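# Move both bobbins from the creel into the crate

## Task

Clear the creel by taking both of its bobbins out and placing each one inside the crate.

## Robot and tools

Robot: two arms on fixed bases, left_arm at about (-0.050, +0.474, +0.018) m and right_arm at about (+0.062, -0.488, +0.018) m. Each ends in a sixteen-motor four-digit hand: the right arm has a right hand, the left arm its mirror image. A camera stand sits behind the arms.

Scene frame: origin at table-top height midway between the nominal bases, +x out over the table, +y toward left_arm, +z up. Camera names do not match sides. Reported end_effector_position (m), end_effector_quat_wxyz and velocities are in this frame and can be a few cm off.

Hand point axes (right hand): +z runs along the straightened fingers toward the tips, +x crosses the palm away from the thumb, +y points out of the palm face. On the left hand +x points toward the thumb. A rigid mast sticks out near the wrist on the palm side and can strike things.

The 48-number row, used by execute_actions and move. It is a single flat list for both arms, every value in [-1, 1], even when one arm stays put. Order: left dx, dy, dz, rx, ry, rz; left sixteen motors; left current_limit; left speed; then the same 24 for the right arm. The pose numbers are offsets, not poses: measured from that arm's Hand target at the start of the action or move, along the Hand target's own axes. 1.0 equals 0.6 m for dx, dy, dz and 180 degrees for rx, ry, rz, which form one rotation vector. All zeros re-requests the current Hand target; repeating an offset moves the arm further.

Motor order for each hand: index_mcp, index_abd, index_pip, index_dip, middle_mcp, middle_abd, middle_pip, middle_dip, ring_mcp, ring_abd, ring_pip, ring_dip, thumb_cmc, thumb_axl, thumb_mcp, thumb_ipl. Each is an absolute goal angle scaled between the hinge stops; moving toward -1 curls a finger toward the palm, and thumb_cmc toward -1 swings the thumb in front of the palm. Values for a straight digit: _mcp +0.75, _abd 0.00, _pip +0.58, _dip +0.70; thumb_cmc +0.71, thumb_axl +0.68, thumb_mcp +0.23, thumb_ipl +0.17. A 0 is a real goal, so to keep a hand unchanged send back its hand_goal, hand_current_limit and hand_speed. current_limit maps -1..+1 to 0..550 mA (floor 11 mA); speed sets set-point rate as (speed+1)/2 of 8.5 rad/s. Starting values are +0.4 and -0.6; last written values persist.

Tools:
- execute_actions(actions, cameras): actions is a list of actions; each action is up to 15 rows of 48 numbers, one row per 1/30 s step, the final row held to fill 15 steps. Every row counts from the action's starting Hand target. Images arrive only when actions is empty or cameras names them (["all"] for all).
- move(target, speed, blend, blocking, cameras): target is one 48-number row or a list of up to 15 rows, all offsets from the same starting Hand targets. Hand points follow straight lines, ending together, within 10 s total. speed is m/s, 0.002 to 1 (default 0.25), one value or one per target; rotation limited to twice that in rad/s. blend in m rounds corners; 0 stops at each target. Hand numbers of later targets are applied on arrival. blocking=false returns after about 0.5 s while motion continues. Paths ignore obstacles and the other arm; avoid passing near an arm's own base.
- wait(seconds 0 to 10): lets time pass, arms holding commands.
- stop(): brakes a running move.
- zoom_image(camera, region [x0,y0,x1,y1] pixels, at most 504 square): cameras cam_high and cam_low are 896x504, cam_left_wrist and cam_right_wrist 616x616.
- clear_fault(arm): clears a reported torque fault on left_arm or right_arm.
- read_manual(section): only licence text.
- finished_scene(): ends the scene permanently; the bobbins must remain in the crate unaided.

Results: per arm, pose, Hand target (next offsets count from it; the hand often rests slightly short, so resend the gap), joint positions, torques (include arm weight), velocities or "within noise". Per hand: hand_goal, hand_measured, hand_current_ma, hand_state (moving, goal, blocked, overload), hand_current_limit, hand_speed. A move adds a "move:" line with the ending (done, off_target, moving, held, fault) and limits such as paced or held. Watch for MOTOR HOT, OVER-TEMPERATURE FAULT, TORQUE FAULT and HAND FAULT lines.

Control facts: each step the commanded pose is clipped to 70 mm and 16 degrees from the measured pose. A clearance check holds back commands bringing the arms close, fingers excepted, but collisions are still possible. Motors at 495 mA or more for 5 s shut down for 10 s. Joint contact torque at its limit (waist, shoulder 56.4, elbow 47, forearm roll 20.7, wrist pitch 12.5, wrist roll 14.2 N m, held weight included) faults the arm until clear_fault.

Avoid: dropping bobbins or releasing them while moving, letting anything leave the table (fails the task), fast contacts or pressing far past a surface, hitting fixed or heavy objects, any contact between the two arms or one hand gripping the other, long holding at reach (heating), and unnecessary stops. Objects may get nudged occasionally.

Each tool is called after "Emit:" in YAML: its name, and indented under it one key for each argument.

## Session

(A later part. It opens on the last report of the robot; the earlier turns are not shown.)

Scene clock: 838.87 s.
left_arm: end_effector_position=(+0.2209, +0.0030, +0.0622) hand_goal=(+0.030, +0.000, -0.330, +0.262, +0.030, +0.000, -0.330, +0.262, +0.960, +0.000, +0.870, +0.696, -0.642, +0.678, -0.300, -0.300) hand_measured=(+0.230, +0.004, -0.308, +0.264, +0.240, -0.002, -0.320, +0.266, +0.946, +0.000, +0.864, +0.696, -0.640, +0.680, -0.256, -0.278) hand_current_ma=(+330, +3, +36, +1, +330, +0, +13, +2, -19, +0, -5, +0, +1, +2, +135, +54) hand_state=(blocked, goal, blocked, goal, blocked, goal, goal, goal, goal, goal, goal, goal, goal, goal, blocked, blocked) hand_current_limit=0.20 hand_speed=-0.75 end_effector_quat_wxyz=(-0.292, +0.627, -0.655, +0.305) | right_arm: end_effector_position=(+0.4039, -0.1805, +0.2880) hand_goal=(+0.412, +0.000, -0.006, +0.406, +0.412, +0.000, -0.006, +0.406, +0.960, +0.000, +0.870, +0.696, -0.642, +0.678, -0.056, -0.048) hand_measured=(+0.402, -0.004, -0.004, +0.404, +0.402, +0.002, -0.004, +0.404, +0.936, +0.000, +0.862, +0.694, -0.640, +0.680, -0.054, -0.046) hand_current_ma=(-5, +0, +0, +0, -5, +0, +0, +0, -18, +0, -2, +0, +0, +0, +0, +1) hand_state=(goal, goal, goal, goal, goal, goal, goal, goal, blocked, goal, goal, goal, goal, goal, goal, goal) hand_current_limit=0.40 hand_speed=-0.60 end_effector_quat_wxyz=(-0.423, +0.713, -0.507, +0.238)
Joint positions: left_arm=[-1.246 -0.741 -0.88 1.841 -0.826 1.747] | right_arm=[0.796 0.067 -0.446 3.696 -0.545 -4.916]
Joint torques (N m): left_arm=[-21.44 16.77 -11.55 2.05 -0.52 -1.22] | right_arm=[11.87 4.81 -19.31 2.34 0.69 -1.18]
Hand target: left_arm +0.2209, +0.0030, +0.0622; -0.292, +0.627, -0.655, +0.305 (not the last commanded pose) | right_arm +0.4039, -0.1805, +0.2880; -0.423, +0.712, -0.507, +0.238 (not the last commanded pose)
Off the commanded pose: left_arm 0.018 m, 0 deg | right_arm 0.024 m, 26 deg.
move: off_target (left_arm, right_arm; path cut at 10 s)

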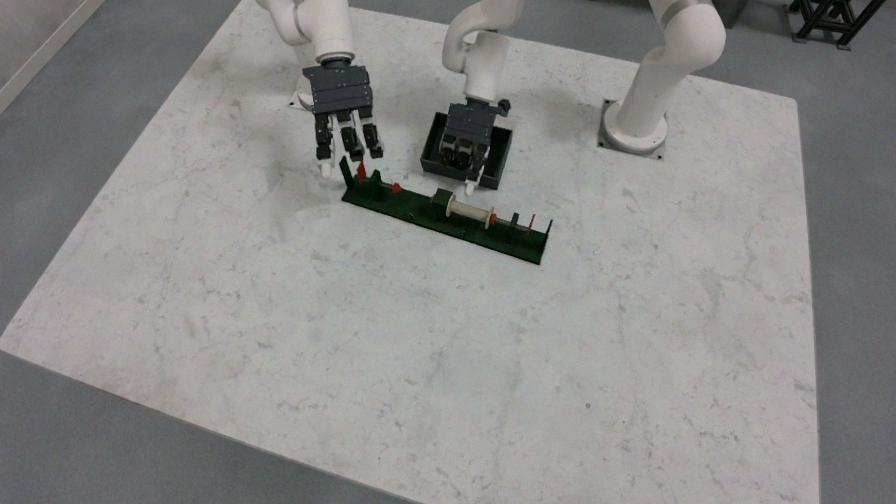

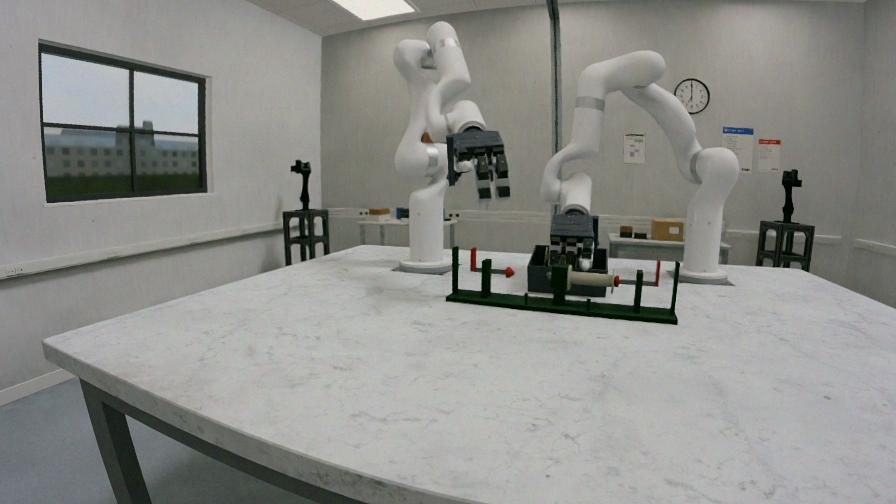

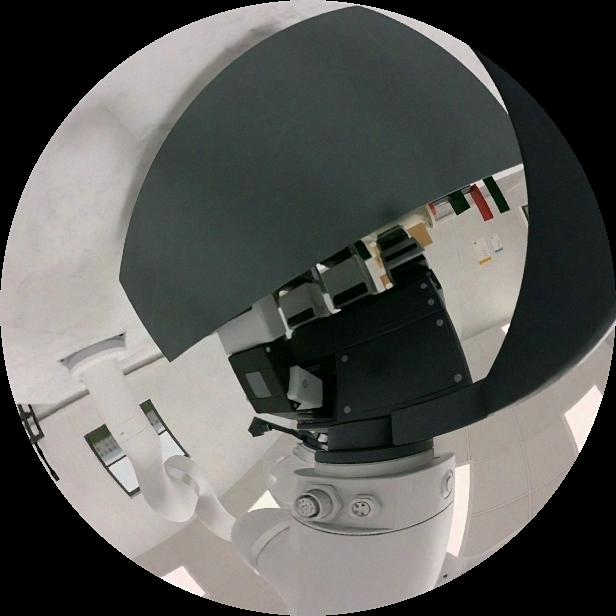

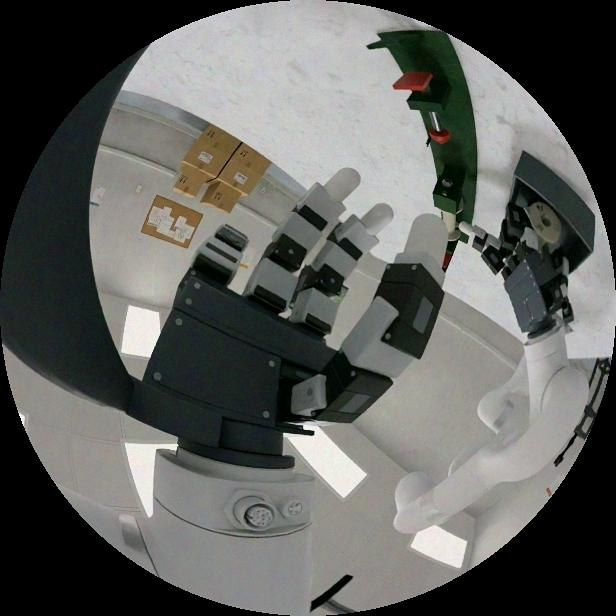

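Emit:
move:
  target: [0,-0.0192,-0.0161,0,0,0,0.03,0,-0.33,0.261,0.03,0,-0.33,0.261,0.959,0,0.869,0.696,-0.643,0.678,-0.30,-0.30,0.2,-0.75,0,0,0,0,0,0,0.411,0,-0.007,0.406,0.411,0,-0.007,0.406,0.959,0,0.869,0.696,-0.643,0.678,-0.056,-0.049,0.4,-0.6]
  speed: 0.04
  cameras: ["cam_low","cam_left_wrist","cam_high"]

Emit:
zoom_image:
  camera: "cam_low"
  region: [510, 190, 640, 310]

Emit:
zoom_image:
  camera: "cam_high"
  region: [400, 80, 530, 210]

Scene clock: 877.93 s.
left_arm: end_effector_position=(+0.2209, +0.0030, +0.0772) hand_goal=(+0.030, +0.000, -0.330, +0.262, +0.030, +0.000, -0.330, +0.262, +0.960, +0.000, +0.870, +0.696, -0.642, +0.678, -0.300, -0.300) hand_measured=(+0.220, +0.004, -0.298, +0.264, +0.044, -0.002, -0.320, +0.266, +0.946, +0.000, +0.864, +0.696, -0.640, +0.680, -0.256, -0.278) hand_current_ma=(+330, +3, +57, +2, +22, +0, +12, +2, -19, +0, -5, +0, +1, +2, +135, +54) hand_state=(blocked, goal, blocked, goal, goal, goal, goal, goal, goal, goal, goal, goal, goal, goal, blocked, blocked) hand_current_limit=0.20 hand_speed=-0.75 end_effector_quat_wxyz=(-0.292, +0.627, -0.655, +0.305) | right_arm: end_effector_position=(+0.4039, -0.1805, +0.2880) hand_goal=(+0.412, +0.000, -0.006, +0.406, +0.412, +0.000, -0.006, +0.406, +0.960, +0.000, +0.870, +0.696, -0.642, +0.678, -0.056, -0.048) hand_measured=(+0.402, -0.004, -0.004, +0.404, +0.402, +0.002, -0.004, +0.404, +0.936, +0.000, +0.862, +0.694, -0.640, +0.680, -0.054, -0.046) hand_current_ma=(-5, +0, +0, +0, -5, +0, +0, +0, -18, +0, -2, +0, +0, +0, +0, +1) hand_state=(goal, goal, goal, goal, goal, goal, goal, goal, blocked, goal, goal, goal, goal, goal, goal, goal) hand_current_limit=0.40 hand_speed=-0.60 end_effector_quat_wxyz=(-0.423, +0.712, -0.507, +0.238)
Joint positions: left_arm=[-1.246 -0.705 -0.871 1.817 -0.819 1.782] | right_arm=[0.796 0.067 -0.446 3.696 -0.545 -4.916]
Joint torques (N m): left_arm=[-6.44 47.39 -7.21 -1.84 1.24 1.98] | right_arm=[11.57 5.48 -19.2 2.27 -2.89 -0.51]
Hand target: left_arm +0.2209, +0.0030, +0.0772; -0.292, +0.627, -0.655, +0.305 | right_arm +0.4039, -0.1805, +0.2880; -0.423, +0.712, -0.507, +0.238
Off the commanded pose: left_arm 0.000 m, 0 deg | right_arm 0.000 m, 0 deg.
move: done
Images, in order (width x height): cam_high 896x504, cam_low 896x504, cam_left_wrist 616x616.

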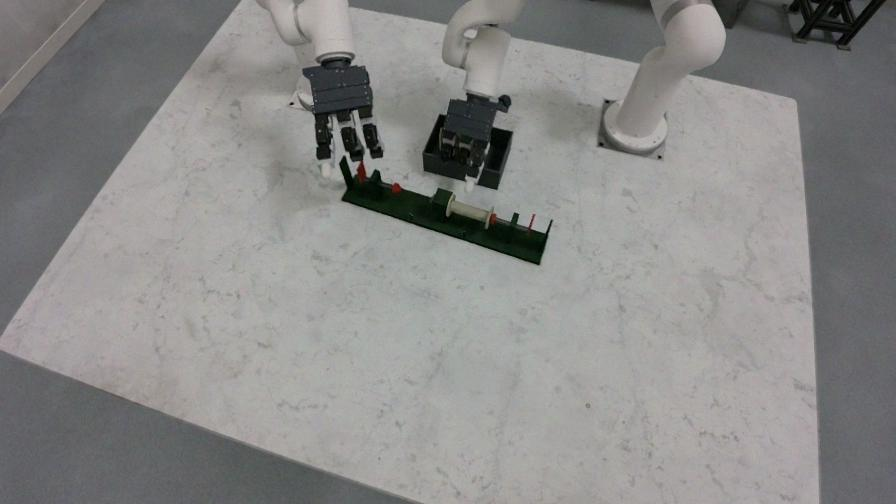

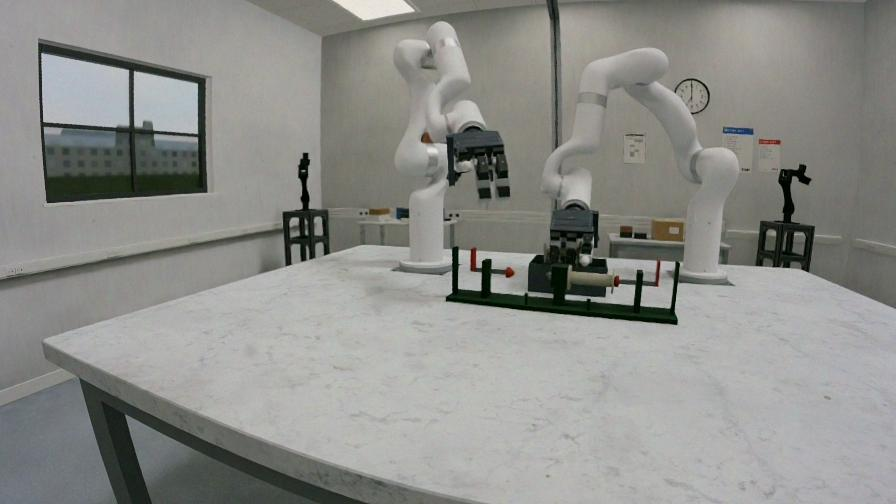

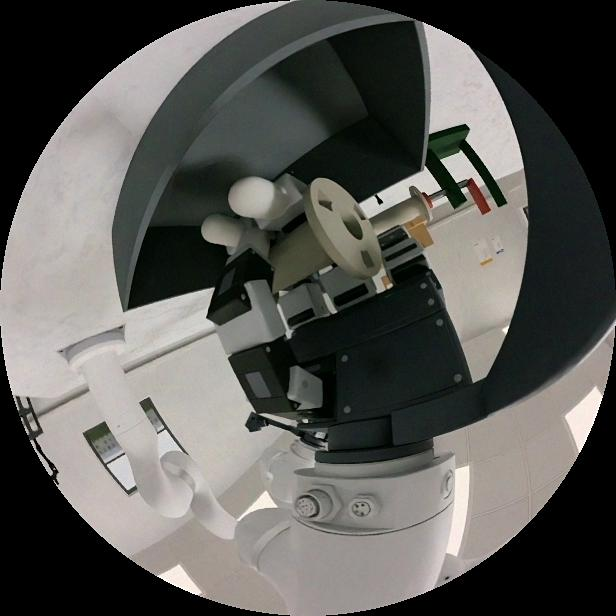

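Scaled by 3.877.

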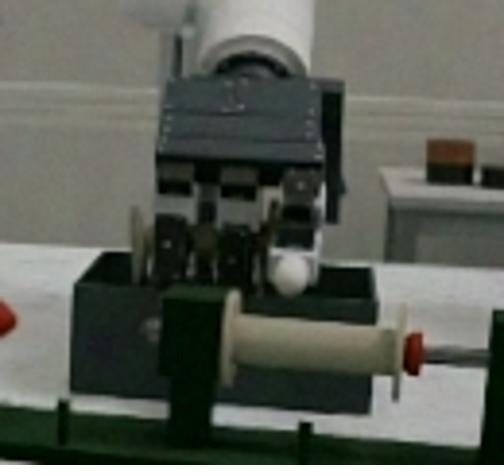

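Scaled by 3.877.

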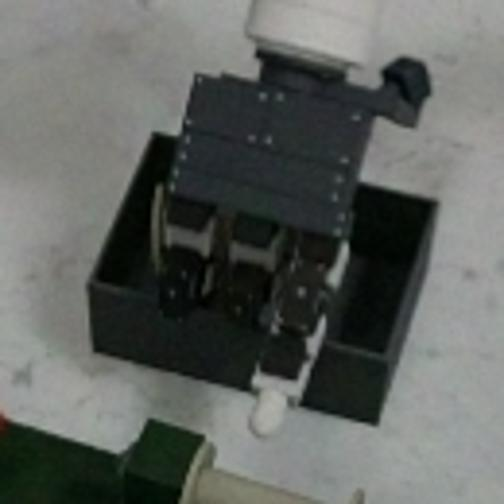

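Emit:
move:
  target:
    - [0.0005,-0.0102,-0.0217,-0.1111,0.0031,-0.0037,0.03,0,-0.33,0.261,0.03,0,-0.33,0.261,0.959,0,0.869,0.696,-0.643,0.678,-0.30,-0.30,0.2,-0.75,-0.0363,-0.0493,-0.0158,-0.0377,0.1267,0.0572,0.411,0,-0.007,0.406,0.411,0,-0.007,0.406,0.959,0,0.869,0.696,-0.643,0.678,-0.056,-0.049,0.4,-0.6]
    - [0.0005,0.0473,0.0267,-0.1111,0.0031,-0.0037,0.03,0,-0.33,0.261,0.03,0,-0.33,0.261,0.959,0,0.869,0.696,-0.643,0.678,-0.30,-0.30,0.2,-0.75,-0.0363,-0.0493,-0.0158,-0.0377,0.1267,0.0572,0.411,0,-0.007,0.406,0.411,0,-0.007,0.406,0.959,0,0.869,0.696,-0.643,0.678,-0.056,-0.049,0.4,-0.6]
  speed: [0.12,0.04]
  cameras: ["cam_low","cam_left_wrist","cam_high"]

Emit:
zoom_image:
  camera: "cam_low"
  region: [510, 190, 640, 310]

Emit:
zoom_image:
  camera: "cam_high"
  region: [400, 80, 530, 210]

Scene clock: 918.73 s.
left_arm: end_effector_position=(+0.2224, -0.0105, +0.1183) hand_goal=(+0.030, +0.000, -0.330, +0.262, +0.030, +0.000, -0.330, +0.262, +0.960, +0.000, +0.870, +0.696, -0.642, +0.678, -0.300, -0.300) hand_measured=(+0.218, +0.006, -0.296, +0.266, +0.050, -0.002, -0.320, +0.266, +0.946, +0.000, +0.864, +0.696, -0.640, +0.680, -0.256, -0.278) hand_current_ma=(+330, +4, +62, +3, +31, -1, +10, +2, -19, +0, -5, +0, +1, +3, +137, +53) hand_state=(blocked, goal, blocked, goal, goal, goal, goal, goal, goal, goal, goal, goal, goal, goal, blocked, blocked) hand_current_limit=0.20 hand_speed=-0.75 end_effector_quat_wxyz=(-0.167, +0.672, -0.689, +0.216) | right_arm: end_effector_position=(+0.4039, -0.1600, +0.3199) hand_goal=(+0.412, +0.000, -0.006, +0.406, +0.412, +0.000, -0.006, +0.406, +0.960, +0.000, +0.870, +0.696, -0.642, +0.678, -0.056, -0.048) hand_measured=(+0.404, -0.004, -0.004, +0.404, +0.404, +0.002, -0.004, +0.404, +0.936, +0.000, +0.862, +0.694, -0.640, +0.680, -0.054, -0.046) hand_current_ma=(-3, +0, +0, +0, -3, +0, +0, +0, -18, +0, -2, +0, +0, +0, +0, +0) hand_state=(goal, goal, goal, goal, goal, goal, goal, goal, blocked, goal, goal, goal, goal, goal, goal, goal) hand_current_limit=0.40 hand_speed=-0.60 end_effector_quat_wxyz=(-0.292, +0.627, -0.655, +0.305)
Joint positions: left_arm=[-1.111 -0.607 -0.937 1.6 -0.443 2.119] | right_arm=[0.967 -0.015 -0.672 4.802 -0.693 -5.632]
Joint torques (N m): left_arm=[-0.37 46.09 -11.84 0.48 0.96 0.21] | right_arm=[12.04 8.69 -19.58 2.35 -3.5 -1.25]
Hand target: left_arm +0.2224, -0.0105, +0.1183; -0.167, +0.672, -0.689, +0.216 (not the last commanded pose) | right_arm +0.4039, -0.1600, +0.3199; -0.292, +0.627, -0.655, +0.305
Off the commanded pose: left_arm 0.075 m, 3 deg | right_arm 0.000 m, 0 deg.
TORQUE FAULT: the external load on joint 2 (shoulder) of the left arm reached its load limit, and that arm stopped. The contact can be on any part of that arm beyond that joint, not only on its tool. A torque fault puts only its own arm into a fault stop. That arm's remaining commands of this call were not run. The hold on joint 2 (shoulder) of that arm was moved back by the arm itself, up to 3 degrees, as the stop began. That arm is still stopped at the end of this call. While its stop runs, that arm, its gripper or tool too, takes no new command.
CLEAR FAULT: the left arm stays stopped (state 4) until you call clear_fault(arm="left_arm").
End effector pose when the fault began: left_arm: position (+0.2154, +0.0022, +0.0900), quat_wxyz (-0.174, +0.670, -0.695, +0.192)
Joint positions when the fault began: left_arm=[-1.111 -0.658 -0.937 1.6 -0.442 2.12]
move: fault (left_arm); path passed 1 of 2 targets
Images, in order (width x height): cam_high 896x504, cam_low 896x504, cam_left_wrist 616x616.

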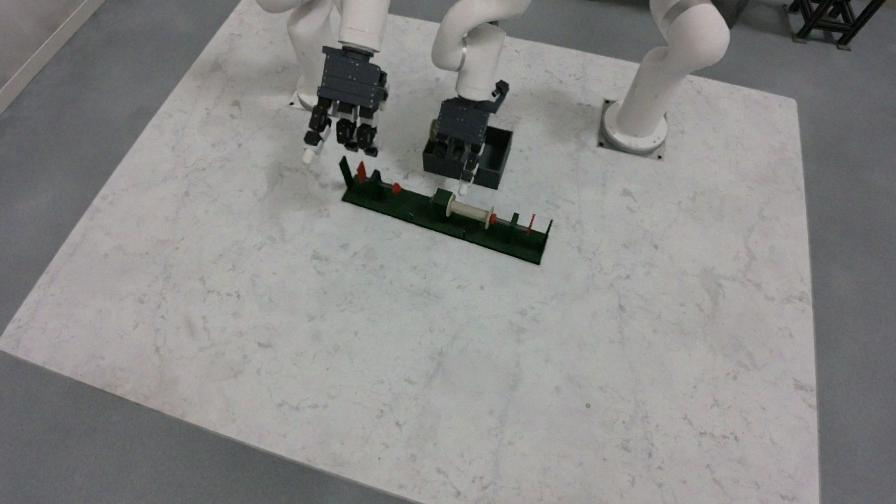

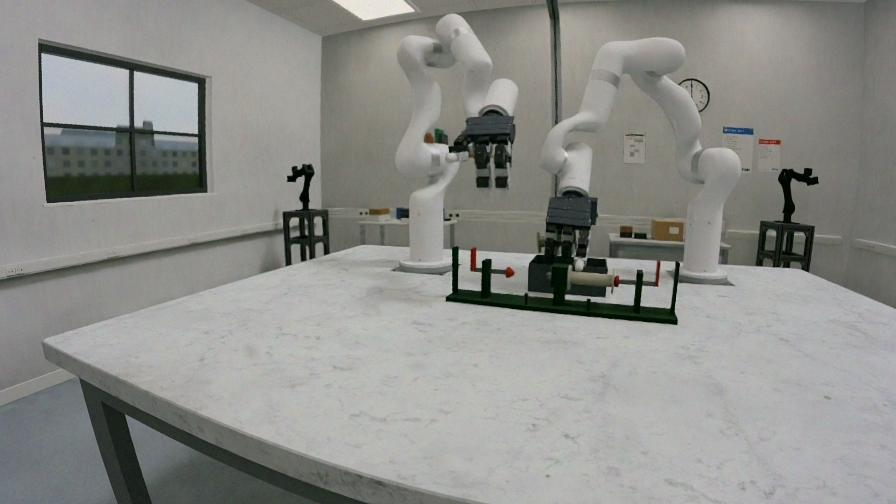

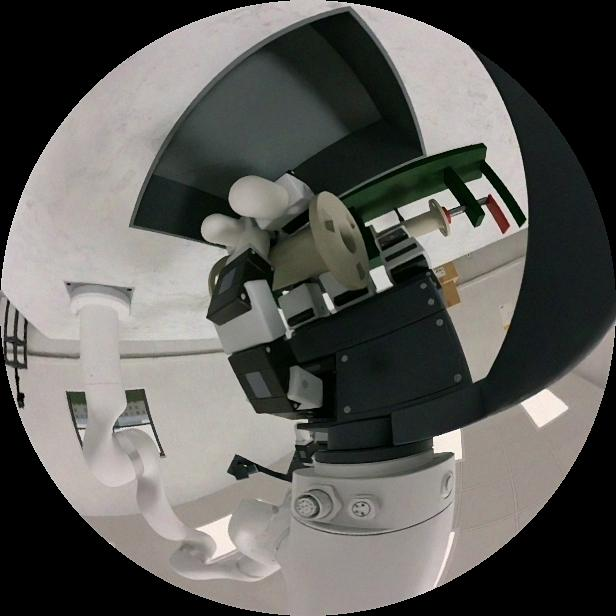

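Scaled by 3.877.

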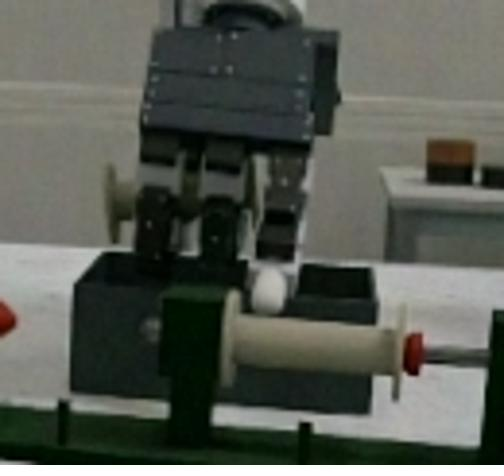

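Scaled by 3.877.

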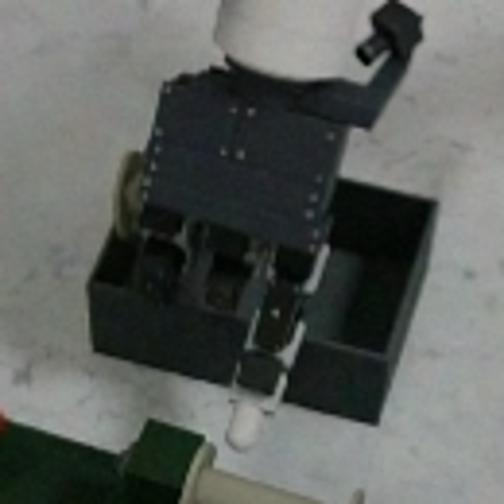

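Emit:
clear_fault:
  arm: "left_arm"

Emit:
move:
  target: [-0.0371,0.0178,-0.007,0.0467,-0.0134,0.01,0.03,0,-0.33,0.261,0.03,0,-0.33,0.261,1.0,0,1.0,1.0,-0.643,0.678,-0.30,-0.30,0.2,-0.75,0,0,0,0,0,0,0.411,0,-0.007,0.406,0.411,0,-0.007,0.406,0.959,0,0.869,0.696,-0.643,0.678,-0.056,-0.049,0.4,-0.6]
  speed: 0.08
  cameras: ["cam_low","cam_left_wrist","cam_high","cam_right_wrist"]

Emit:
zoom_image:
  camera: "cam_low"
  region: [510, 190, 640, 310]

Emit:
zoom_image:
  camera: "cam_high"
  region: [400, 80, 530, 210]

Scene clock: 952.67 s.
left_arm: end_effector_position=(+0.2224, -0.0105, +0.1183) hand_goal=(+0.030, +0.000, -0.330, +0.262, +0.030, +0.000, -0.330, +0.262, +0.960, +0.000, +0.870, +0.696, -0.642, +0.678, -0.300, -0.300) hand_measured=(+0.218, +0.006, -0.296, +0.266, +0.050, -0.002, -0.320, +0.266, +0.946, +0.000, +0.864, +0.696, -0.640, +0.680, -0.256, -0.278) hand_current_ma=(+330, +4, +62, +3, +31, -1, +10, +2, -19, +0, -5, +0, +1, +3, +137, +53) hand_state=(blocked, goal, blocked, goal, goal, goal, goal, goal, goal, goal, goal, goal, goal, goal, blocked, blocked) hand_current_limit=0.20 hand_speed=-0.75 end_effector_quat_wxyz=(-0.167, +0.672, -0.689, +0.216) | right_arm: end_effector_position=(+0.4039, -0.1600, +0.3199) hand_goal=(+0.412, +0.000, -0.006, +0.406, +0.412, +0.000, -0.006, +0.406, +0.960, +0.000, +0.870, +0.696, -0.642, +0.678, -0.056, -0.048) hand_measured=(+0.404, -0.004, -0.004, +0.404, +0.404, +0.002, -0.004, +0.404, +0.936, +0.000, +0.862, +0.694, -0.640, +0.680, -0.054, -0.046) hand_current_ma=(-3, +0, +0, +0, -3, +0, +0, +0, -18, +0, -2, +0, +0, +0, +0, +0) hand_state=(goal, goal, goal, goal, goal, goal, goal, goal, blocked, goal, goal, goal, goal, goal, goal, goal) hand_current_limit=0.40 hand_speed=-0.60 end_effector_quat_wxyz=(-0.292, +0.627, -0.655, +0.305)
Joint positions: left_arm=[-1.111 -0.607 -0.937 1.6 -0.443 2.119] | right_arm=[0.967 -0.015 -0.672 4.802 -0.693 -5.632]
Joint torques (N m): left_arm=[-1.02 46.98 -11.47 0.46 0.96 0.08] | right_arm=[12.2 8.01 -19.09 1.89 0.56 0.43]
Hand target: left_arm +0.2224, -0.0105, +0.1183; -0.167, +0.672, -0.689, +0.216 (not the last commanded pose) | right_arm +0.4039, -0.1600, +0.3199; -0.292, +0.627, -0.655, +0.305
Off the commanded pose: left_arm 0.075 m, 3 deg | right_arm 0.000 m, 0 deg.
TORQUE FAULT, CONTINUED: the left arm's stop, for the torque fault of joint 2 (shoulder) that an earlier result reported, is over. The call counts as one of the actions that you can send in this scene. The hold on joint 2 (shoulder) of that arm was moved back by the arm itself, up to 3 degrees, as the stop began. That arm's target is now where it stood when the stop ended, not its last command. That arm keeps its grip as last carried out and accepts commands again: back off and push less far.
CLEAR FAULT: your call cleared the left arm's torque fault. If a joint's load stays at its limit, that arm stops again at once.

Scene clock: 954.03 s.
left_arm: end_effector_position=(+0.2120, +0.0120, +0.1149) hand_goal=(+0.030, +0.000, -0.330, +0.262, +0.030, +0.000, -0.330, +0.262, +1.000, +0.000, +1.000, +1.000, -0.642, +0.678, -0.300, -0.300) hand_measured=(+0.218, +0.006, -0.296, +0.266, +0.048, -0.002, -0.320, +0.266, +0.978, +0.000, +0.992, +0.996, -0.640, +0.680, -0.256, -0.278) hand_current_ma=(+330, +4, +62, +3, +29, -1, +10, +2, -36, +0, -9, -3, +1, +3, +137, +53) hand_state=(blocked, goal, blocked, goal, goal, goal, goal, goal, blocked, goal, goal, goal, goal, goal, blocked, blocked) hand_current_limit=0.20 hand_speed=-0.75 end_effector_quat_wxyz=(-0.234, +0.651, -0.678, +0.250) | right_arm: end_effector_position=(+0.4039, -0.1600, +0.3199) hand_goal=(+0.412, +0.000, -0.006, +0.406, +0.412, +0.000, -0.006, +0.406, +0.960, +0.000, +0.870, +0.696, -0.642, +0.678, -0.056, -0.048) hand_measured=(+0.404, -0.004, -0.004, +0.404, +0.404, +0.002, -0.004, +0.404, +0.936, +0.000, +0.862, +0.694, -0.640, +0.680, -0.054, -0.046) hand_current_ma=(-3, +0, +0, +0, -3, +0, +0, +0, -18, +0, -2, +0, +0, +0, +0, +0) hand_state=(goal, goal, goal, goal, goal, goal, goal, goal, blocked, goal, goal, goal, goal, goal, goal, goal) hand_current_limit=0.40 hand_speed=-0.60 end_effector_quat_wxyz=(-0.292, +0.627, -0.655, +0.305)
Joint positions: left_arm=[-1.183 -0.581 -0.852 1.69 -0.619 1.984] | right_arm=[0.967 -0.015 -0.672 4.802 -0.693 -5.632]
Joint torques (N m): left_arm=[-23.02 48.06 -9.21 2.75 -3.9 -1.69] | right_arm=[12.36 7.7 -19.23 1.91 0.53 0.52]
Hand target: left_arm +0.2120, +0.0120, +0.1149; -0.234, +0.651, -0.678, +0.250 | right_arm +0.4039, -0.1600, +0.3199; -0.292, +0.627, -0.655, +0.305
Off the commanded pose: left_arm 0.000 m, 0 deg | right_arm 0.000 m, 0 deg.
move: done

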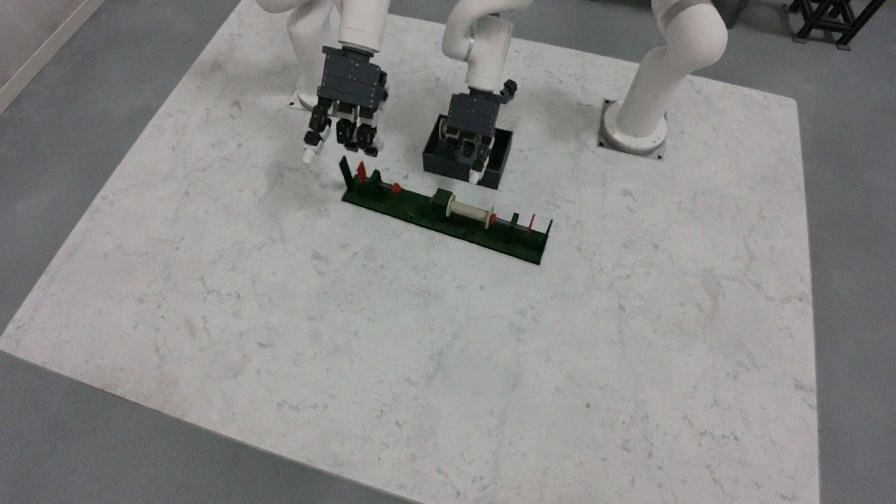

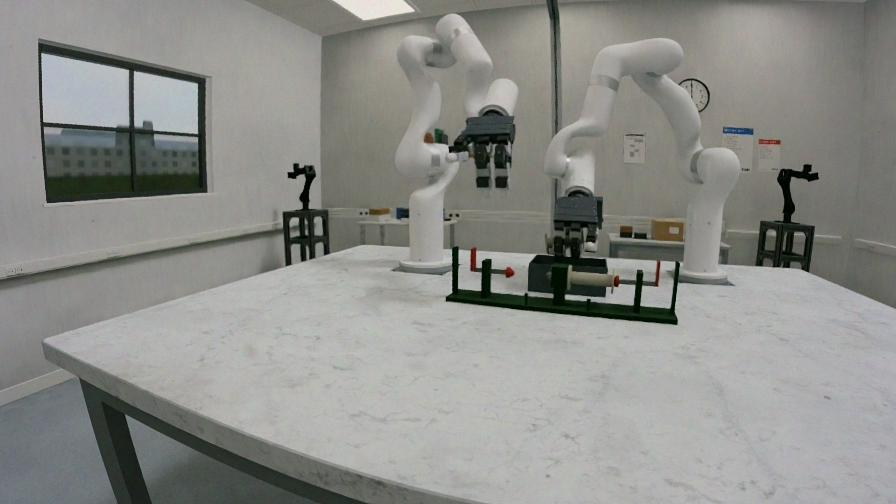

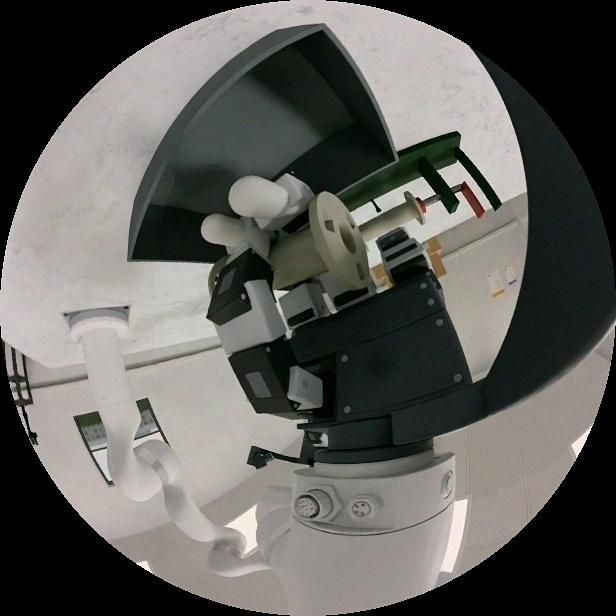

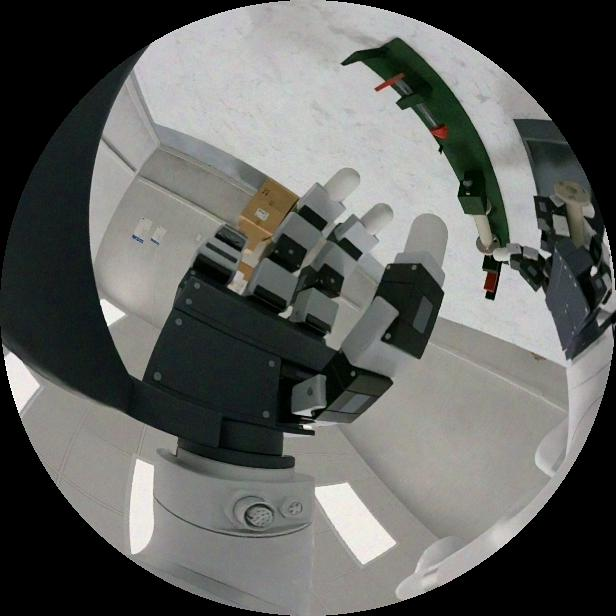

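Scaled by 3.877.

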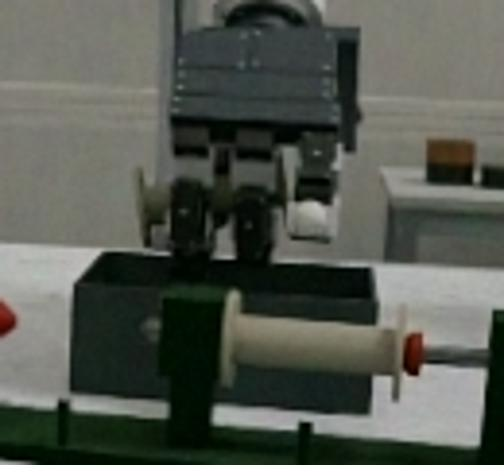

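Scaled by 3.877.

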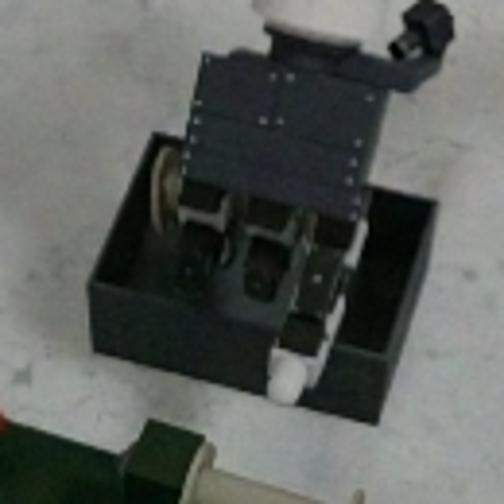

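Emit:
move:
  target: [0,0.0429,0.0511,0,0,0,0.03,0,-0.33,0.261,0.03,0,-0.33,0.261,1.0,0,1.0,1.0,-0.643,0.678,-0.30,-0.30,0.2,-0.75,0,0,0,0,0,0,0.411,0,-0.007,0.406,0.411,0,-0.007,0.406,0.959,0,0.869,0.696,-0.643,0.678,-0.056,-0.049,0.4,-0.6]
  speed: 0.05
  cameras: ["cam_low","cam_left_wrist","cam_high"]

Emit:
zoom_image:
  camera: "cam_low"
  region: [510, 190, 640, 310]

Scene clock: 962.03 s.
left_arm: end_effector_position=(+0.2121, +0.0116, +0.0751) hand_goal=(+0.030, +0.000, -0.330, +0.262, +0.030, +0.000, -0.330, +0.262, +1.000, +0.000, +1.000, +1.000, -0.642, +0.678, -0.300, -0.300) hand_measured=(+0.304, +0.002, -0.318, +0.266, +0.320, -0.002, -0.322, +0.266, +0.980, +0.000, +0.992, +0.996, -0.640, +0.680, -0.286, -0.290) hand_current_ma=(+330, +2, +16, +3, +329, -1, +7, +2, -31, +0, -8, -3, +1, +2, +28, +19) hand_state=(blocked, goal, goal, goal, blocked, goal, goal, goal, goal, goal, goal, goal, goal, goal, goal, goal) hand_current_limit=0.20 hand_speed=-0.75 end_effector_quat_wxyz=(-0.234, +0.651, -0.678, +0.250) | right_arm: end_effector_position=(+0.4039, -0.1600, +0.3199) hand_goal=(+0.412, +0.000, -0.006, +0.406, +0.412, +0.000, -0.006, +0.406, +0.960, +0.000, +0.870, +0.696, -0.642, +0.678, -0.056, -0.048) hand_measured=(+0.404, -0.004, -0.004, +0.404, +0.404, +0.002, -0.004, +0.404, +0.936, +0.000, +0.862, +0.694, -0.640, +0.680, -0.054, -0.046) hand_current_ma=(-3, +0, +0, +0, -3, +0, +0, +0, -18, +0, -2, +0, +0, +0, +0, +0) hand_state=(goal, goal, goal, goal, goal, goal, goal, goal, blocked, goal, goal, goal, goal, goal, goal, goal) hand_current_limit=0.40 hand_speed=-0.60 end_effector_quat_wxyz=(-0.292, +0.627, -0.655, +0.305)
Joint positions: left_arm=[-1.183 -0.674 -0.869 1.794 -0.632 1.855] | right_arm=[0.967 -0.015 -0.672 4.802 -0.693 -5.632]
Joint torques (N m): left_arm=[-8.41 5.15 -8.88 2.01 5.43 -1.16] | right_arm=[12.17 6.83 -19.03 1.92 0.55 0.53]
Hand target: left_arm +0.2120, +0.0117, +0.0749; -0.234, +0.651, -0.678, +0.250 | right_arm +0.4039, -0.1600, +0.3199; -0.292, +0.627, -0.655, +0.305
Off the commanded pose: left_arm 0.000 m, 0 deg | right_arm 0.000 m, 0 deg.
move: done
Images, in order (width x height): cam_high 896x504, cam_low 896x504, cam_left_wrist 616x616.

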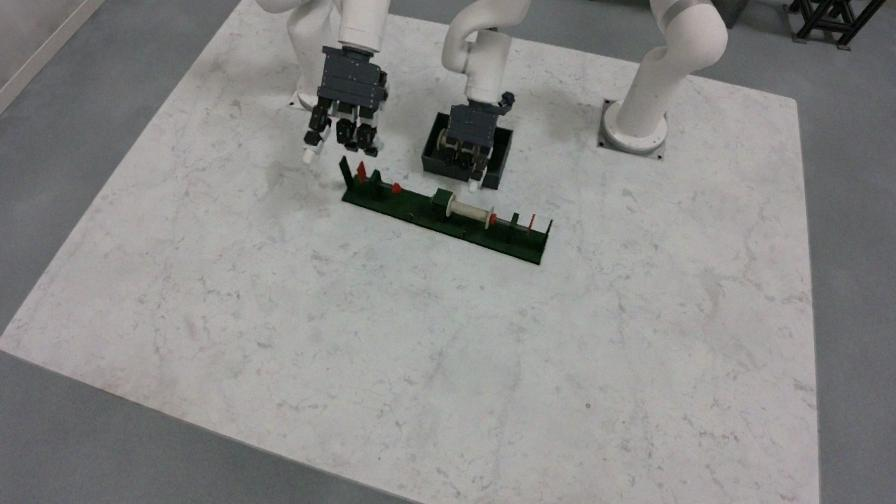

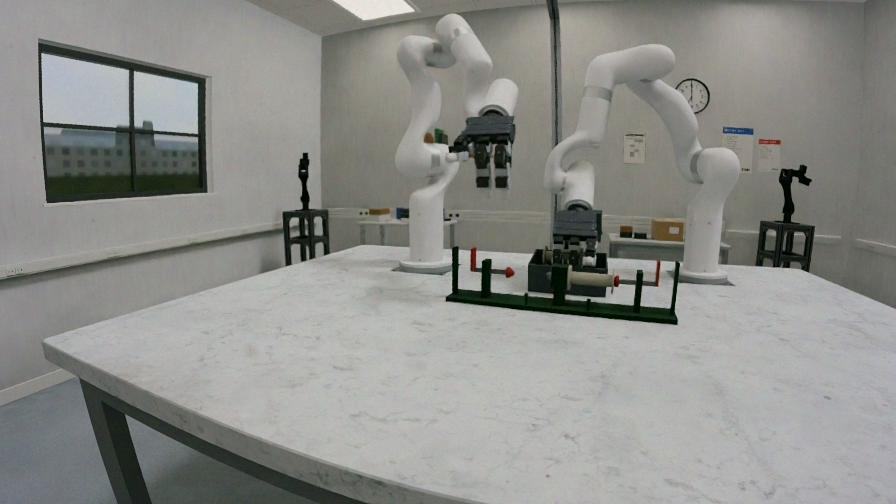

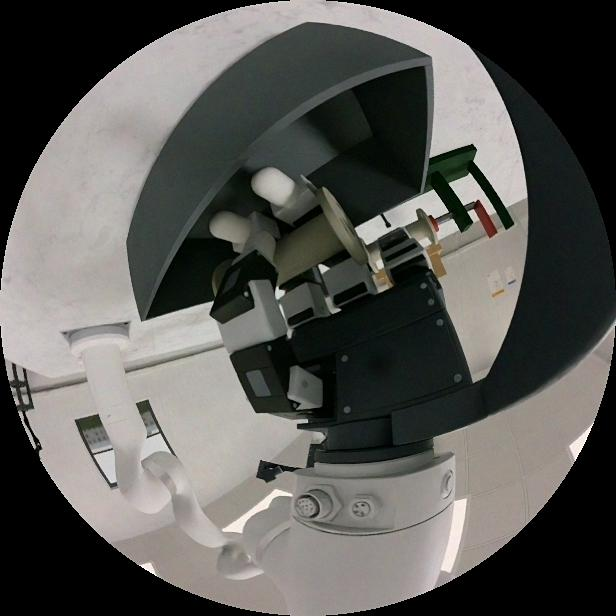

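Scaled by 3.877.

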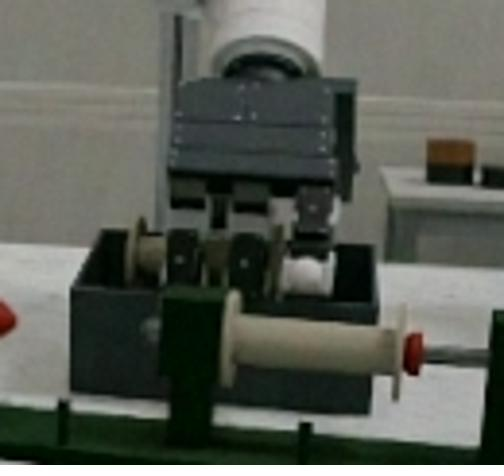

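Emit:
move:
  target:
    - [0,-0.0375,-0.0447,0,0,0,0.03,0,-0.33,0.261,0.03,0,-0.33,0.261,1.0,0,1.0,1.0,-0.643,0.678,-0.30,-0.30,0.2,-0.75,0,0,0,0,0,0,0.411,0,-0.007,0.406,0.411,0,-0.007,0.406,0.959,0,0.869,0.696,-0.643,0.678,-0.056,-0.049,0.4,-0.6]
    - [0.0018,-0.0069,-0.0705,0,0,0,0.03,0,-0.33,0.261,0.03,0,-0.33,0.261,1.0,0,1.0,1.0,-0.643,0.678,-0.30,-0.30,0.2,-0.75,0,0,0,0,0,0,0.411,0,-0.007,0.406,0.411,0,-0.007,0.406,0.959,0,0.869,0.696,-0.643,0.678,-0.056,-0.049,0.4,-0.6]
    - [0.0018,0.0521,-0.0002,0,0,0,0.03,0,-0.33,0.261,0.03,0,-0.33,0.261,1.0,0,1.0,1.0,-0.643,0.678,-0.30,-0.30,0.2,-0.75,0,0,0,0,0,0,0.411,0,-0.007,0.406,0.411,0,-0.007,0.406,0.959,0,0.869,0.696,-0.643,0.678,-0.056,-0.049,0.4,-0.6]
  speed: 0.05
  cameras: ["cam_low","cam_left_wrist","cam_high"]

Emit:
zoom_image:
  camera: "cam_low"
  region: [510, 190, 640, 310]

Emit:
zoom_image:
  camera: "cam_high"
  region: [400, 80, 530, 210]

Scene clock: 1006.23 s.
left_arm: end_effector_position=(+0.1882, +0.0113, +0.0551) hand_goal=(+0.030, +0.000, -0.330, +0.262, +0.030, +0.000, -0.330, +0.262, +1.000, +0.000, +1.000, +1.000, -0.642, +0.678, -0.300, -0.300) hand_measured=(+0.196, +0.006, -0.292, +0.268, +0.044, -0.002, -0.322, +0.266, +1.002, -0.002, +0.952, +0.996, -0.640, +0.680, -0.274, -0.290) hand_current_ma=(+330, +5, +77, +6, +21, -1, +7, +2, +2, -1, -105, -3, +1, +3, +67, +19) hand_state=(blocked, goal, blocked, goal, goal, goal, goal, goal, goal, goal, blocked, goal, goal, goal, blocked, goal) hand_current_limit=0.20 hand_speed=-0.75 end_effector_quat_wxyz=(-0.234, +0.651, -0.678, +0.250) | right_arm: end_effector_position=(+0.4039, -0.1600, +0.3199) hand_goal=(+0.412, +0.000, -0.006, +0.406, +0.412, +0.000, -0.006, +0.406, +0.960, +0.000, +0.870, +0.696, -0.642, +0.678, -0.056, -0.048) hand_measured=(+0.404, -0.004, -0.004, +0.404, +0.404, +0.002, -0.004, +0.404, +0.936, +0.000, +0.862, +0.694, -0.640, +0.680, -0.054, -0.046) hand_current_ma=(-3, +0, +0, +0, -3, +0, +0, +0, -18, +0, -2, +0, +0, +0, +0, +0) hand_state=(goal, goal, goal, goal, goal, goal, goal, goal, blocked, goal, goal, goal, goal, goal, goal, goal) hand_current_limit=0.40 hand_speed=-0.60 end_effector_quat_wxyz=(-0.292, +0.627, -0.655, +0.305)
Joint positions: left_arm=[-1.231 -0.71 -0.855 1.81 -0.652 1.778] | right_arm=[0.967 -0.015 -0.672 4.802 -0.693 -5.632]
Joint torques (N m): left_arm=[-9.23 3.55 -7.8 2.66 8.46 -3.29] | right_arm=[11.6 7.41 -18.62 1.79 0.57 0.5]
Hand target: left_arm +0.1879, +0.0115, +0.0549; -0.234, +0.651, -0.678, +0.250 | right_arm +0.4039, -0.1600, +0.3199; -0.292, +0.627, -0.655, +0.305
Off the commanded pose: left_arm 0.000 m, 0 deg | right_arm 0.000 m, 0 deg.
move: done
Images, in order (width x height): cam_high 896x504, cam_low 896x504, cam_left_wrist 616x616.

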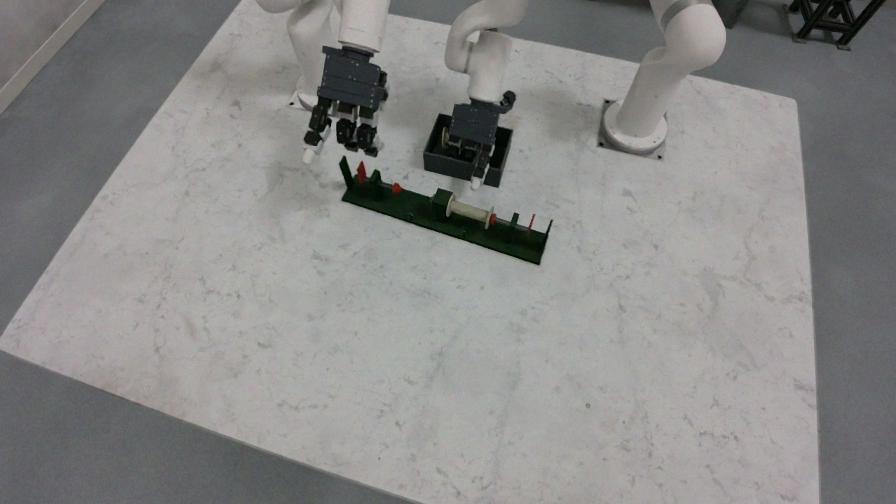

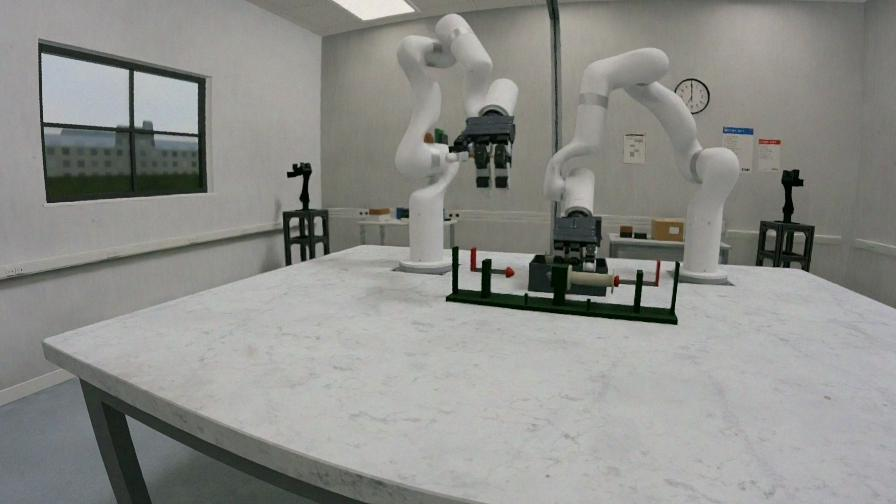

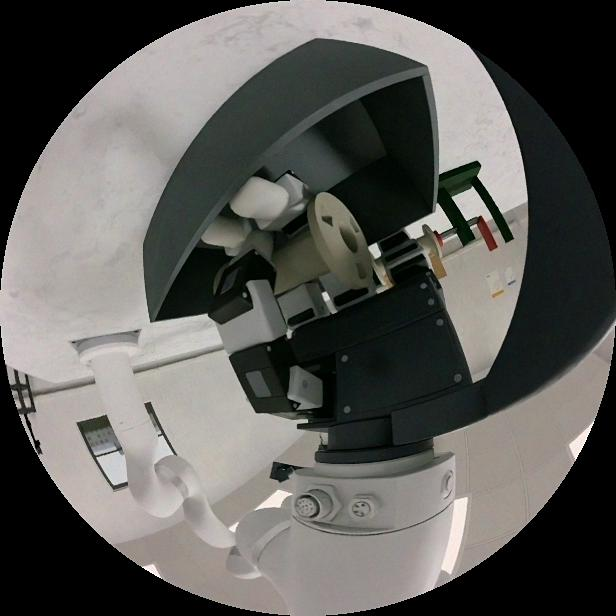

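Scaled by 3.877.

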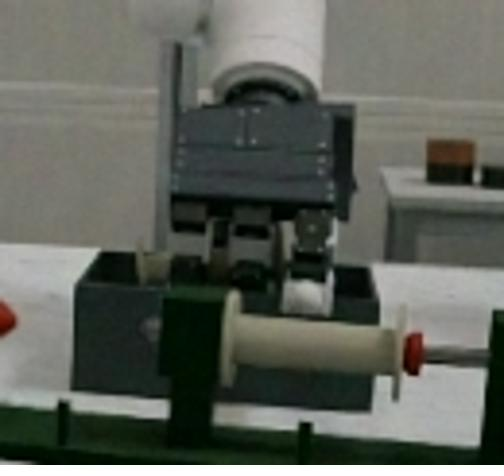

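Scaled by 3.877.

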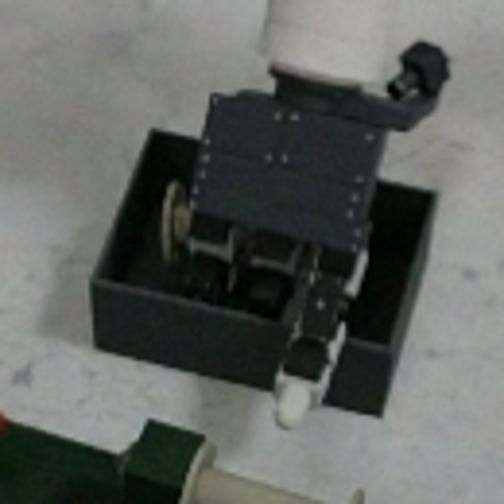

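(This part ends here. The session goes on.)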